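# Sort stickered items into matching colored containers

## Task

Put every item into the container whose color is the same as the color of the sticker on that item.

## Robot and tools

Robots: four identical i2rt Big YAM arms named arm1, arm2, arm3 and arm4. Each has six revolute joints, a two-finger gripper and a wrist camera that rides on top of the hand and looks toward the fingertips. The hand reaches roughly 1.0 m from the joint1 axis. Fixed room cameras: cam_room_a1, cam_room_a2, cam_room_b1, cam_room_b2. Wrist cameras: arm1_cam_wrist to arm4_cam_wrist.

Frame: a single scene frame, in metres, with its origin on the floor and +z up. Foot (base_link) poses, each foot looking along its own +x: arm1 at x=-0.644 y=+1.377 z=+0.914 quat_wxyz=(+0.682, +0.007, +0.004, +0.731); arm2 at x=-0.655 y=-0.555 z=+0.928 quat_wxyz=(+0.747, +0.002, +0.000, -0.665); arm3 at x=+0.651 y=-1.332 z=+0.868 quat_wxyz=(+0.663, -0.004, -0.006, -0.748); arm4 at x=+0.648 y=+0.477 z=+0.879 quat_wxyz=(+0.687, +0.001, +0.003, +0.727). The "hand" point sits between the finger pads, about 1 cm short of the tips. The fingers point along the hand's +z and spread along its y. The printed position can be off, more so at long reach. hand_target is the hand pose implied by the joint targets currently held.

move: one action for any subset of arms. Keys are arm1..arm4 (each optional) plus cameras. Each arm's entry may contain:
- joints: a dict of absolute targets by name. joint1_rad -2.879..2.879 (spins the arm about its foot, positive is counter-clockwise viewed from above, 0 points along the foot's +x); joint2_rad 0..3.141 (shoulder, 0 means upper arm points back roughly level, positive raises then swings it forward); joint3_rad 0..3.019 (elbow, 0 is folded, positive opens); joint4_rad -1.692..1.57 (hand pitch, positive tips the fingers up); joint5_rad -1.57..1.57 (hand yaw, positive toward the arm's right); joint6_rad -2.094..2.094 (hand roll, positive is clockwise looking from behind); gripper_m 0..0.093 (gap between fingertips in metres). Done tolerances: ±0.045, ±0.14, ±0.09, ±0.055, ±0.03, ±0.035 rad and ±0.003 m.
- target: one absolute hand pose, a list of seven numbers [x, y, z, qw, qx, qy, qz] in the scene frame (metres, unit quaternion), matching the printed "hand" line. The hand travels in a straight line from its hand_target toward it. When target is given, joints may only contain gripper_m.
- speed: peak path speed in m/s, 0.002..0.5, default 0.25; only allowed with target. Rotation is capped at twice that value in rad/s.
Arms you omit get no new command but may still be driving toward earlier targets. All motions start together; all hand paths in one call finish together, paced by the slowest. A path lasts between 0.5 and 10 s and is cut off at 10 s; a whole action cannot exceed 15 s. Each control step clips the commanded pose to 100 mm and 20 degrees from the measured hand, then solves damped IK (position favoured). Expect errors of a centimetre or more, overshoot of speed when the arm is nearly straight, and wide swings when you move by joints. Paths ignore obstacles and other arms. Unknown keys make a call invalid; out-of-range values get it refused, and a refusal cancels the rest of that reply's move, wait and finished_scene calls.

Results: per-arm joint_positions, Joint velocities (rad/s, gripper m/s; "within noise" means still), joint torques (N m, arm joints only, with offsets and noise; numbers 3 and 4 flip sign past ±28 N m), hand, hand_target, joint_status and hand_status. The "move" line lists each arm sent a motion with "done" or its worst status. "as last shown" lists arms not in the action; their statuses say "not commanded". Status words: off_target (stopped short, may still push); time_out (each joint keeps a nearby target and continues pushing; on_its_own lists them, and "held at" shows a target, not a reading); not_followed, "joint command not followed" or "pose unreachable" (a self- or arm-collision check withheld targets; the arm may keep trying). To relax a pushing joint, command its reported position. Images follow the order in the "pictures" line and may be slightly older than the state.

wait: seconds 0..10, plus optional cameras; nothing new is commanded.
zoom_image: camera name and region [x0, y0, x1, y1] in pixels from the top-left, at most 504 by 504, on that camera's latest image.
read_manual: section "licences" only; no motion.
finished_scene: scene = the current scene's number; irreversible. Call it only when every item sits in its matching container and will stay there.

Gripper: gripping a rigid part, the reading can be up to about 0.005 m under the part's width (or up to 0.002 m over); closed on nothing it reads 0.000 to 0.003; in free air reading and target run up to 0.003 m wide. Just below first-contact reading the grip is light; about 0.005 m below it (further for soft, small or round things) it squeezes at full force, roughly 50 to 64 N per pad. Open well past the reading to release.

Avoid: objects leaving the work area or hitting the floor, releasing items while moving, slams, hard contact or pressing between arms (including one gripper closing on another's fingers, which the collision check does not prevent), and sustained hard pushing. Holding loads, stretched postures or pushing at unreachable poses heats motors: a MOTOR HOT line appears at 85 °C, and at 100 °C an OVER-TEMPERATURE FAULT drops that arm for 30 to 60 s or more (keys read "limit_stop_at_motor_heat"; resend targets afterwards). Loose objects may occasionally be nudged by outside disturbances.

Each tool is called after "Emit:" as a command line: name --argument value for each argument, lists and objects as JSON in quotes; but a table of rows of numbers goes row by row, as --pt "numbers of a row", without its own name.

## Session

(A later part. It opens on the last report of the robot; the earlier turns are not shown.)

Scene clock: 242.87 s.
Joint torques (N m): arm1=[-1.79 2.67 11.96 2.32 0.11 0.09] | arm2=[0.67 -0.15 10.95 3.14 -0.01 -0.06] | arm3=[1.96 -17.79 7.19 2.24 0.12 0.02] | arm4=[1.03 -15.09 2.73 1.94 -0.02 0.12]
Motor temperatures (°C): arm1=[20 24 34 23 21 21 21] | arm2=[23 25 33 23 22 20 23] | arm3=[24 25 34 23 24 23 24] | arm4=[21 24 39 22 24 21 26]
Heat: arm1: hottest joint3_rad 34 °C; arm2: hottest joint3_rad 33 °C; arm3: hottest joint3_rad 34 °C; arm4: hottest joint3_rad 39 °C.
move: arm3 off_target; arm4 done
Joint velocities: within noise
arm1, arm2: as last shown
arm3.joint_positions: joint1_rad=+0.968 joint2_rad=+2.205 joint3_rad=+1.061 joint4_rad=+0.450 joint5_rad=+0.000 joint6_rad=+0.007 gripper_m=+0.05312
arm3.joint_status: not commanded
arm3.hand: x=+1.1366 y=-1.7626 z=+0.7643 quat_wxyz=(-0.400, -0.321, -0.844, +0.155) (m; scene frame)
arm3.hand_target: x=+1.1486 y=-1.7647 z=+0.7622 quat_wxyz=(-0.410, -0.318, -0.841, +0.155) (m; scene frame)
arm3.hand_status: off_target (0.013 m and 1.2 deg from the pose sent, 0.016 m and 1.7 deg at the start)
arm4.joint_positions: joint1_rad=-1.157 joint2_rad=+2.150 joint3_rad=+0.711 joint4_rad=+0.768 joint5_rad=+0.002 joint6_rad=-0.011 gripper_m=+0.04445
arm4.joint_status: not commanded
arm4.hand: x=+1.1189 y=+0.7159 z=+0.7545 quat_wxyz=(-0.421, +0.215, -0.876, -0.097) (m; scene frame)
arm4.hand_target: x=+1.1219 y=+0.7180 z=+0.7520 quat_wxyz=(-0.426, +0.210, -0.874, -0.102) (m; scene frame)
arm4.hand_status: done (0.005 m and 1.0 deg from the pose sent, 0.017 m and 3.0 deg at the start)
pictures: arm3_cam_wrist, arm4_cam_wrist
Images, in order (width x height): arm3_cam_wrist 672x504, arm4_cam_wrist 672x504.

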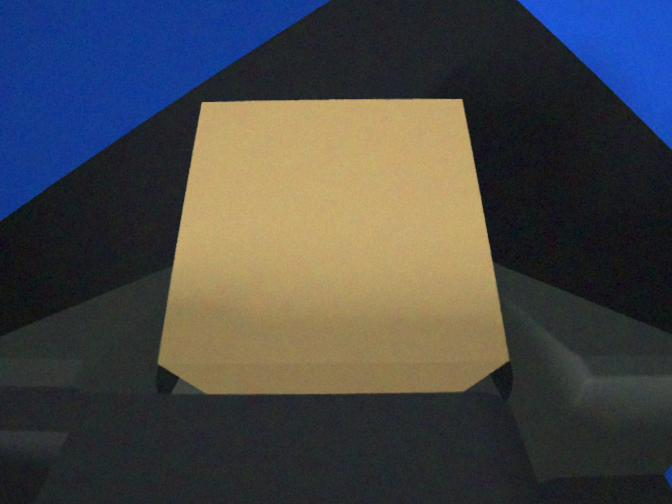

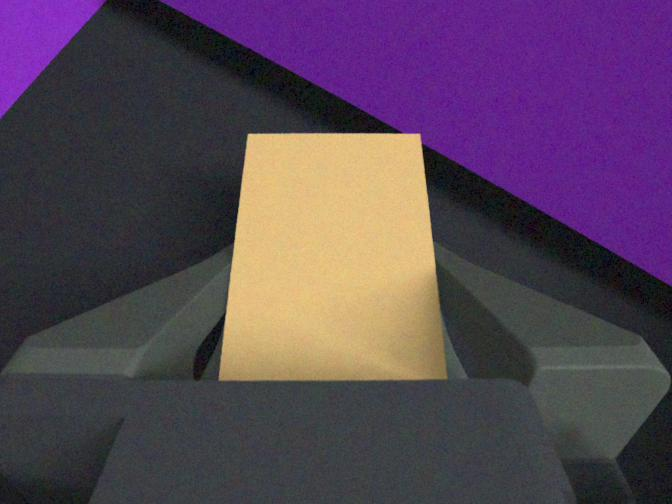

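Emit:
move --arm3 '{"target": [1.149, -1.765, 0.75, -0.42, -0.316, -0.835, 0.158], "speed": 0.08}' --arm4 '{"target": [1.122, 0.718, 0.741, -0.436, 0.2085, -0.869, -0.105], "speed": 0.08}' --cameras '["arm3_cam_wrist", "arm4_cam_wrist"]'

Scene clock: 247.07 s.
Joint torques (N m): arm1=[-1.9 3.49 12 2.44 0.07 0.14] | arm2=[0.56 -0.03 10.95 3.17 0 -0.06] | arm3=[1.55 -17.2 6.28 2.13 0.06 0.02] | arm4=[0.79 -15.09 2.92 2.17 0.01 0.12]
Motor temperatures (°C): arm1=[20 24 34 23 21 21 21] | arm2=[23 25 33 23 22 20 23] | arm3=[24 25 34 23 24 23 24] | arm4=[21 24 38 22 24 21 26]
Heat: arm1: hottest joint3_rad 34 °C; arm2: hottest joint3_rad 33 °C; arm3: hottest joint3_rad 34 °C; arm4: hottest joint3_rad 38 °C.
move: arm3 off_target; arm4 done
Joint velocities: within noise
arm1, arm2: as last shown
arm3.joint_positions: joint1_rad=+0.971 joint2_rad=+2.231 joint3_rad=+1.071 joint4_rad=+0.517 joint5_rad=+0.000 joint6_rad=+0.007 gripper_m=+0.05312
arm3.joint_status: not commanded
arm3.hand: x=+1.1445 y=-1.7669 z=+0.7642 quat_wxyz=(-0.422, -0.316, -0.834, +0.162) (m; scene frame)
arm3.hand_target: x=+1.1486 y=-1.7646 z=+0.7503 quat_wxyz=(-0.420, -0.316, -0.836, +0.158) (m; scene frame)
arm3.hand_status: off_target (0.015 m and 0.5 deg from the pose sent, 0.019 m and 2.6 deg at the start)
arm4.joint_positions: joint1_rad=-1.157 joint2_rad=+2.197 joint3_rad=+0.711 joint4_rad=+0.835 joint5_rad=+0.002 joint6_rad=-0.011 gripper_m=+0.04445
arm4.joint_status: not commanded
arm4.hand: x=+1.1170 y=+0.7150 z=+0.7437 quat_wxyz=(-0.430, +0.214, -0.872, -0.099) (m; scene frame)
arm4.hand_target: x=+1.1218 y=+0.7180 z=+0.7411 quat_wxyz=(-0.436, +0.209, -0.869, -0.105) (m; scene frame)
arm4.hand_status: done (0.006 m and 1.2 deg from the pose sent, 0.014 m and 2.2 deg at the start)
pictures: arm3_cam_wrist, arm4_cam_wrist
Images, in order (width x height): arm3_cam_wrist 672x504, arm4_cam_wrist 672x504.

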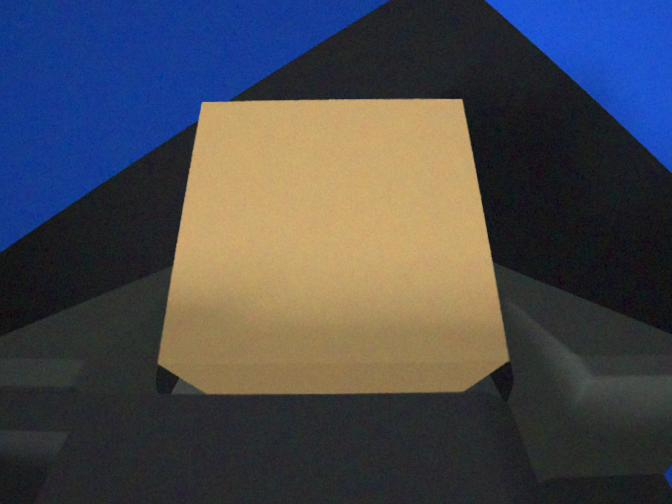

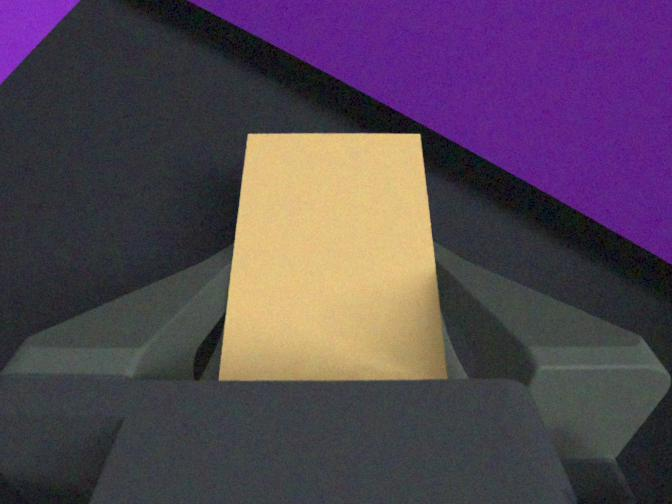

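Emit:
move --arm3 '{"target": [1.146, -1.766, 0.76, -0.42, -0.316, -0.835, 0.158], "speed": 0.08}' --arm4 '{"target": [1.122, 0.718, 0.730, -0.436, 0.2085, -0.869, -0.105], "speed": 0.08}' --cameras '["arm4_cam_wrist"]'

Scene clock: 253.30 s.
Joint torques (N m): arm1=[-0.97 2.73 12.01 2.3 0.06 0.12] | arm2=[0.56 -0.15 10.93 3.15 -0.02 -0.07] | arm3=[1.26 -19.31 5.44 1.47 -0.06 -0.02] | arm4=[0.44 -13.68 2.8 1.7 -0.01 0.15]
Motor temperatures (°C): arm1=[20 24 34 23 21 21 21] | arm2=[23 25 33 23 22 20 23] | arm3=[24 25 33 23 24 23 24] | arm4=[21 24 37 22 24 21 26]
Heat: arm1: hottest joint3_rad 34 °C; arm2: hottest joint3_rad 33 °C; arm3: hottest joint3_rad 33 °C; arm4: hottest joint3_rad 37 °C.
move: arm3 done; arm4 off_target
Joint velocities: within noise
arm1, arm2: as last shown
arm3.joint_positions: joint1_rad=+0.971 joint2_rad=+2.231 joint3_rad=+1.071 joint4_rad=+0.517 joint5_rad=-0.001 joint6_rad=+0.007 gripper_m=+0.05312
arm3.joint_status: not commanded
arm3.hand: x=+1.1447 y=-1.7667 z=+0.7642 quat_wxyz=(-0.422, -0.315, -0.835, +0.161) (m; scene frame)
arm3.hand_target: x=+1.1461 y=-1.7659 z=+0.7600 quat_wxyz=(-0.420, -0.316, -0.836, +0.158) (m; scene frame)
arm3.hand_status: done (0.004 m and 0.4 deg from the pose sent, 0.005 m and 0.5 deg at the start)
arm4.joint_positions: joint1_rad=-1.157 joint2_rad=+2.218 joint3_rad=+0.722 joint4_rad=+0.869 joint5_rad=+0.001 joint6_rad=-0.011 gripper_m=+0.04445
arm4.joint_status: not commanded
arm4.hand: x=+1.1218 y=+0.7175 z=+0.7425 quat_wxyz=(-0.440, +0.213, -0.866, -0.102) (m; scene frame)
arm4.hand_target: x=+1.1217 y=+0.7179 z=+0.7303 quat_wxyz=(-0.436, +0.209, -0.869, -0.105) (m; scene frame)
arm4.hand_status: off_target (0.012 m and 0.8 deg from the pose sent, 0.015 m and 1.2 deg at the start)
pictures: arm4_cam_wrist
Images, in order (width x height): arm4_cam_wrist 672x504.

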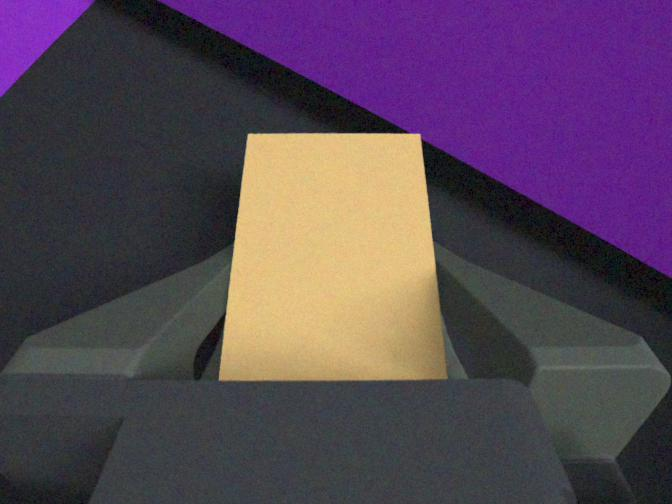

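Emit:
move --arm4 '{"target": [1.122, 0.718, 0.739, -0.44, 0.212, -0.866, -0.103], "speed": 0.08}' --cameras '[]'

Emit:
move --arm4 '{"joints": {"gripper_m": 0.08}}' --arm3 '{"joints": {"gripper_m": 0.09}}' --cameras '["arm3_cam_wrist", "arm4_cam_wrist"]'

Emit:
move --arm4 '{"target": [1.10, 0.708, 0.92, -0.41, 0.2116, -0.882, -0.0984], "speed": 0.3}' --arm3 '{"target": [1.135, -1.756, 0.94, -0.4099, -0.3184, -0.8405, 0.1553], "speed": 0.3}' --cameras '["arm3_cam_wrist", "arm4_cam_wrist", "cam_room_a1", "cam_room_a2"]'

Scene clock: 260.30 s.
Joint torques (N m): arm1=[-1.67 2.61 11.79 2.32 0.11 0.09] | arm2=[0.67 -0.09 10.95 3.15 0 -0.06] | arm3=[1.32 -19.25 5.44 1.46 -0.06 -0.01] | arm4=[0.97 -15.68 2.07 1.5 0.05 0.06]
Motor temperatures (°C): arm1=[20 24 34 23 21 21 21] | arm2=[23 25 33 23 22 20 23] | arm3=[24 25 32 23 24 23 24] | arm4=[21 24 35 22 24 21 26]
Heat: arm1: hottest joint3_rad 34 °C; arm2: hottest joint3_rad 33 °C; arm3: hottest joint3_rad 32 °C; arm4: hottest joint3_rad 35 °C.
move: arm4 done
Joint velocities: within noise
arm1, arm2, arm3: as last shown
arm4.joint_positions: joint1_rad=-1.157 joint2_rad=+2.218 joint3_rad=+0.722 joint4_rad=+0.869 joint5_rad=+0.001 joint6_rad=-0.011 gripper_m=+0.04445
arm4.joint_status: not commanded
arm4.hand: x=+1.1219 y=+0.7175 z=+0.7425 quat_wxyz=(-0.441, +0.213, -0.866, -0.102) (m; scene frame)
arm4.hand_target: x=+1.1221 y=+0.7181 z=+0.7391 quat_wxyz=(-0.440, +0.212, -0.866, -0.103) (m; scene frame)
arm4.hand_status: done (0.004 m and 0.1 deg from the pose sent, 0.003 m and 0.1 deg at the start)
pictures: none
No camera images: "cameras" was empty.

Scene clock: 260.87 s.
Joint torques (N m): arm1=[-1.38 3.19 12.07 2.5 0.06 0.06] | arm2=[0.79 -0.09 10.96 3.15 -0.01 -0.06] | arm3=[1.14 -19.49 5.46 1.43 -0.04 -0.02] | arm4=[0.85 -16.5 2.03 1.44 0.08 0.09]
Motor temperatures (°C): arm1=[20 24 34 23 21 21 21] | arm2=[23 25 33 23 22 20 23] | arm3=[24 25 32 23 24 23 24] | arm4=[21 24 35 22 24 21 26]
Heat: arm1: hottest joint3_rad 34 °C; arm2: hottest joint3_rad 33 °C; arm3: hottest joint3_rad 32 °C; arm4: hottest joint3_rad 35 °C.
move: arm3 done; arm4 done
Joint velocities: within noise
arm1, arm2: as last shown
arm3.joint_positions: joint1_rad=+0.971 joint2_rad=+2.231 joint3_rad=+1.071 joint4_rad=+0.517 joint5_rad=-0.002 joint6_rad=+0.007 gripper_m=+0.08996
arm3.joint_status: all done
arm3.hand: x=+1.1447 y=-1.7667 z=+0.7642 quat_wxyz=(-0.422, -0.315, -0.835, +0.161) (m; scene frame)
arm3.hand_target: x=+1.1461 y=-1.7659 z=+0.7600 quat_wxyz=(-0.420, -0.316, -0.836, +0.158) (m; scene frame)
arm3.hand_status: not commanded
arm4.joint_positions: joint1_rad=-1.157 joint2_rad=+2.218 joint3_rad=+0.722 joint4_rad=+0.869 joint5_rad=+0.001 joint6_rad=-0.011 gripper_m=+0.07990
arm4.joint_status: all done
arm4.hand: x=+1.1219 y=+0.7175 z=+0.7425 quat_wxyz=(-0.441, +0.213, -0.866, -0.102) (m; scene frame)
arm4.hand_target: x=+1.1221 y=+0.7181 z=+0.7391 quat_wxyz=(-0.440, +0.212, -0.866, -0.103) (m; scene frame)
arm4.hand_status: not commanded
pictures: arm3_cam_wrist, arm4_cam_wrist
Images, in order (width x height): arm3_cam_wrist 672x504, arm4_cam_wrist 672x504.

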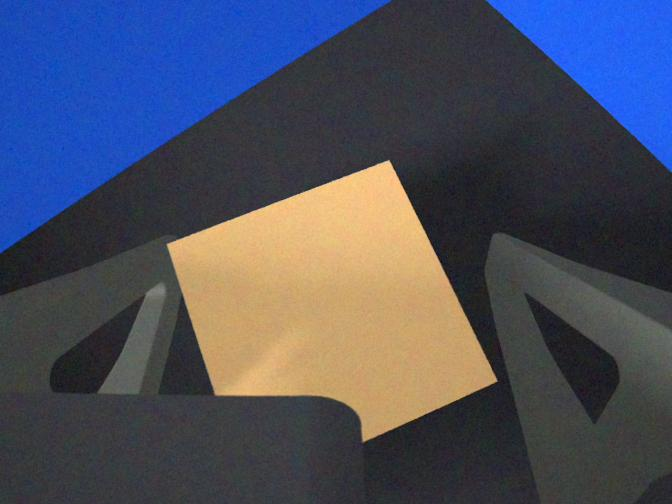

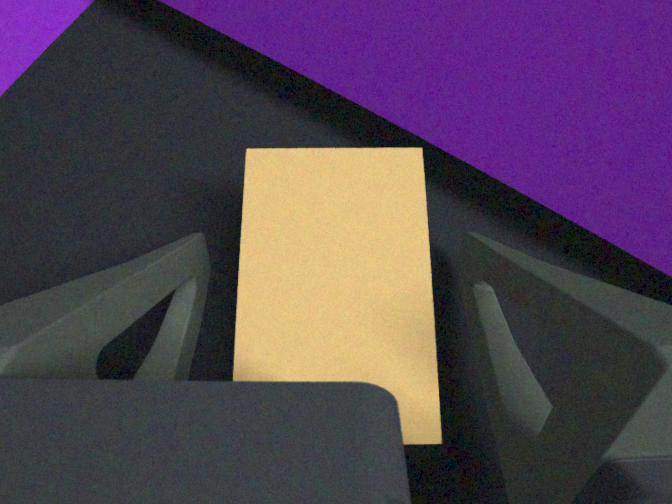

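Scene clock: 262.20 s.
Joint torques (N m): arm1=[-1.67 3.14 11.95 2.25 0.1 0.1] | arm2=[0.62 -0.21 10.95 3.11 -0.01 -0.07] | arm3=[1.08 -16.15 8.68 1.31 0.05 -0.03] | arm4=[0.44 -10.99 6.71 0.83 0.08 0.17]
Motor temperatures (°C): arm1=[20 24 34 23 21 21 21] | arm2=[23 25 33 23 22 20 23] | arm3=[24 25 32 23 24 23 24] | arm4=[21 24 35 22 24 21 26]
Heat: arm1: hottest joint3_rad 34 °C; arm2: hottest joint3_rad 33 °C; arm3: hottest joint3_rad 32 °C; arm4: hottest joint3_rad 35 °C.
move: arm3 done; arm4 done
Joint velocities: within noise
arm1, arm2: as last shown
arm3.joint_positions: joint1_rad=+0.971 joint2_rad=+1.789 joint3_rad=+1.032 joint4_rad=+0.096 joint5_rad=-0.004 joint6_rad=+0.007 gripper_m=+0.08996
arm3.joint_status: not commanded
arm3.hand: x=+1.1332 y=-1.7538 z=+0.9456 quat_wxyz=(-0.415, -0.316, -0.839, +0.157) (m; scene frame)
arm3.hand_target: x=+1.1350 y=-1.7559 z=+0.9402 quat_wxyz=(-0.410, -0.318, -0.840, +0.155) (m; scene frame)
arm3.hand_status: done (0.006 m and 0.7 deg from the pose sent, 0.176 m and 1.7 deg at the start)
arm4.joint_positions: joint1_rad=-1.157 joint2_rad=+1.558 joint3_rad=+0.632 joint4_rad=+0.253 joint5_rad=+0.001 joint6_rad=-0.011 gripper_m=+0.07990
arm4.joint_status: not commanded
arm4.hand: x=+1.1002 y=+0.7067 z=+0.9279 quat_wxyz=(-0.421, +0.215, -0.876, -0.097) (m; scene frame)
arm4.hand_target: x=+1.0998 y=+0.7080 z=+0.9201 quat_wxyz=(-0.410, +0.212, -0.882, -0.098) (m; scene frame)
arm4.hand_status: done (0.008 m and 1.4 deg from the pose sent, 0.179 m and 3.9 deg at the start)
pictures: arm3_cam_wrist, arm4_cam_wrist, cam_room_a1, cam_room_a2
Images, in order (width x height): arm3_cam_wrist 672x504, arm4_cam_wrist 672x504, cam_room_a1 672x504, cam_room_a2 672x504.

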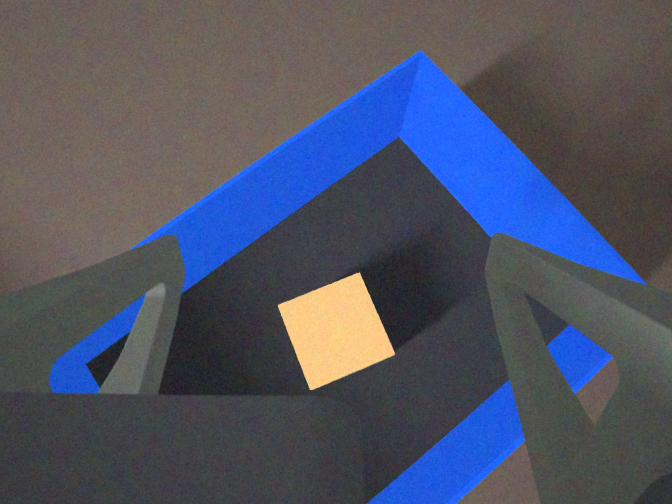

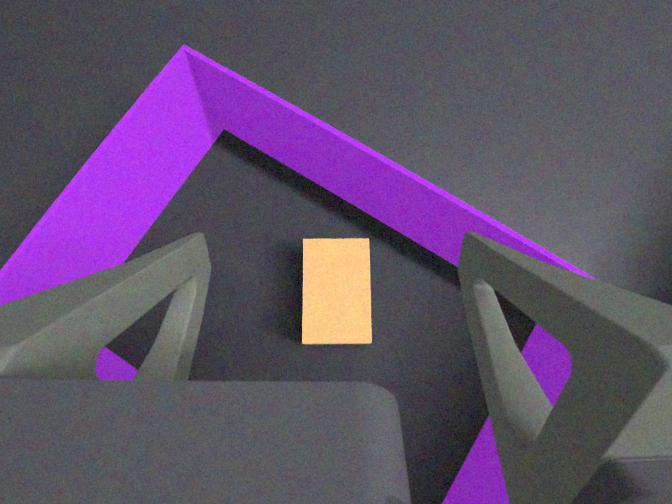

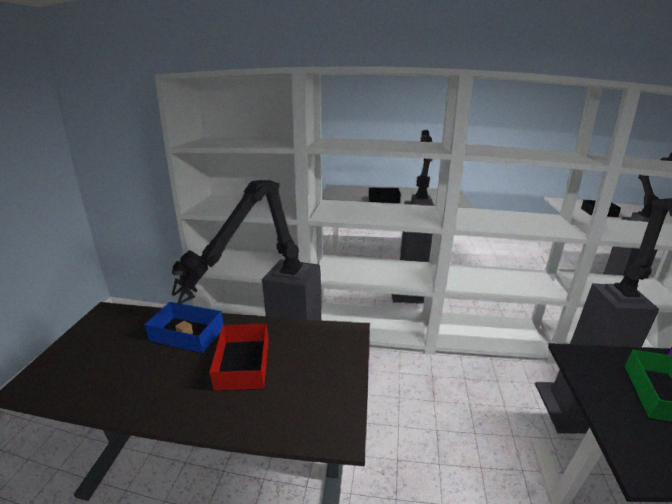

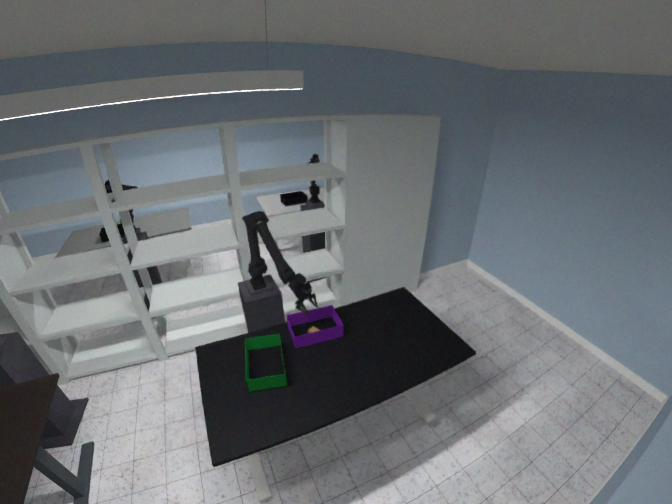

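Both items rest in their matching containers (blue cube in blue, purple block in purple).

Emit:
finished_scene --scene 3

The scene is finished: the task was done.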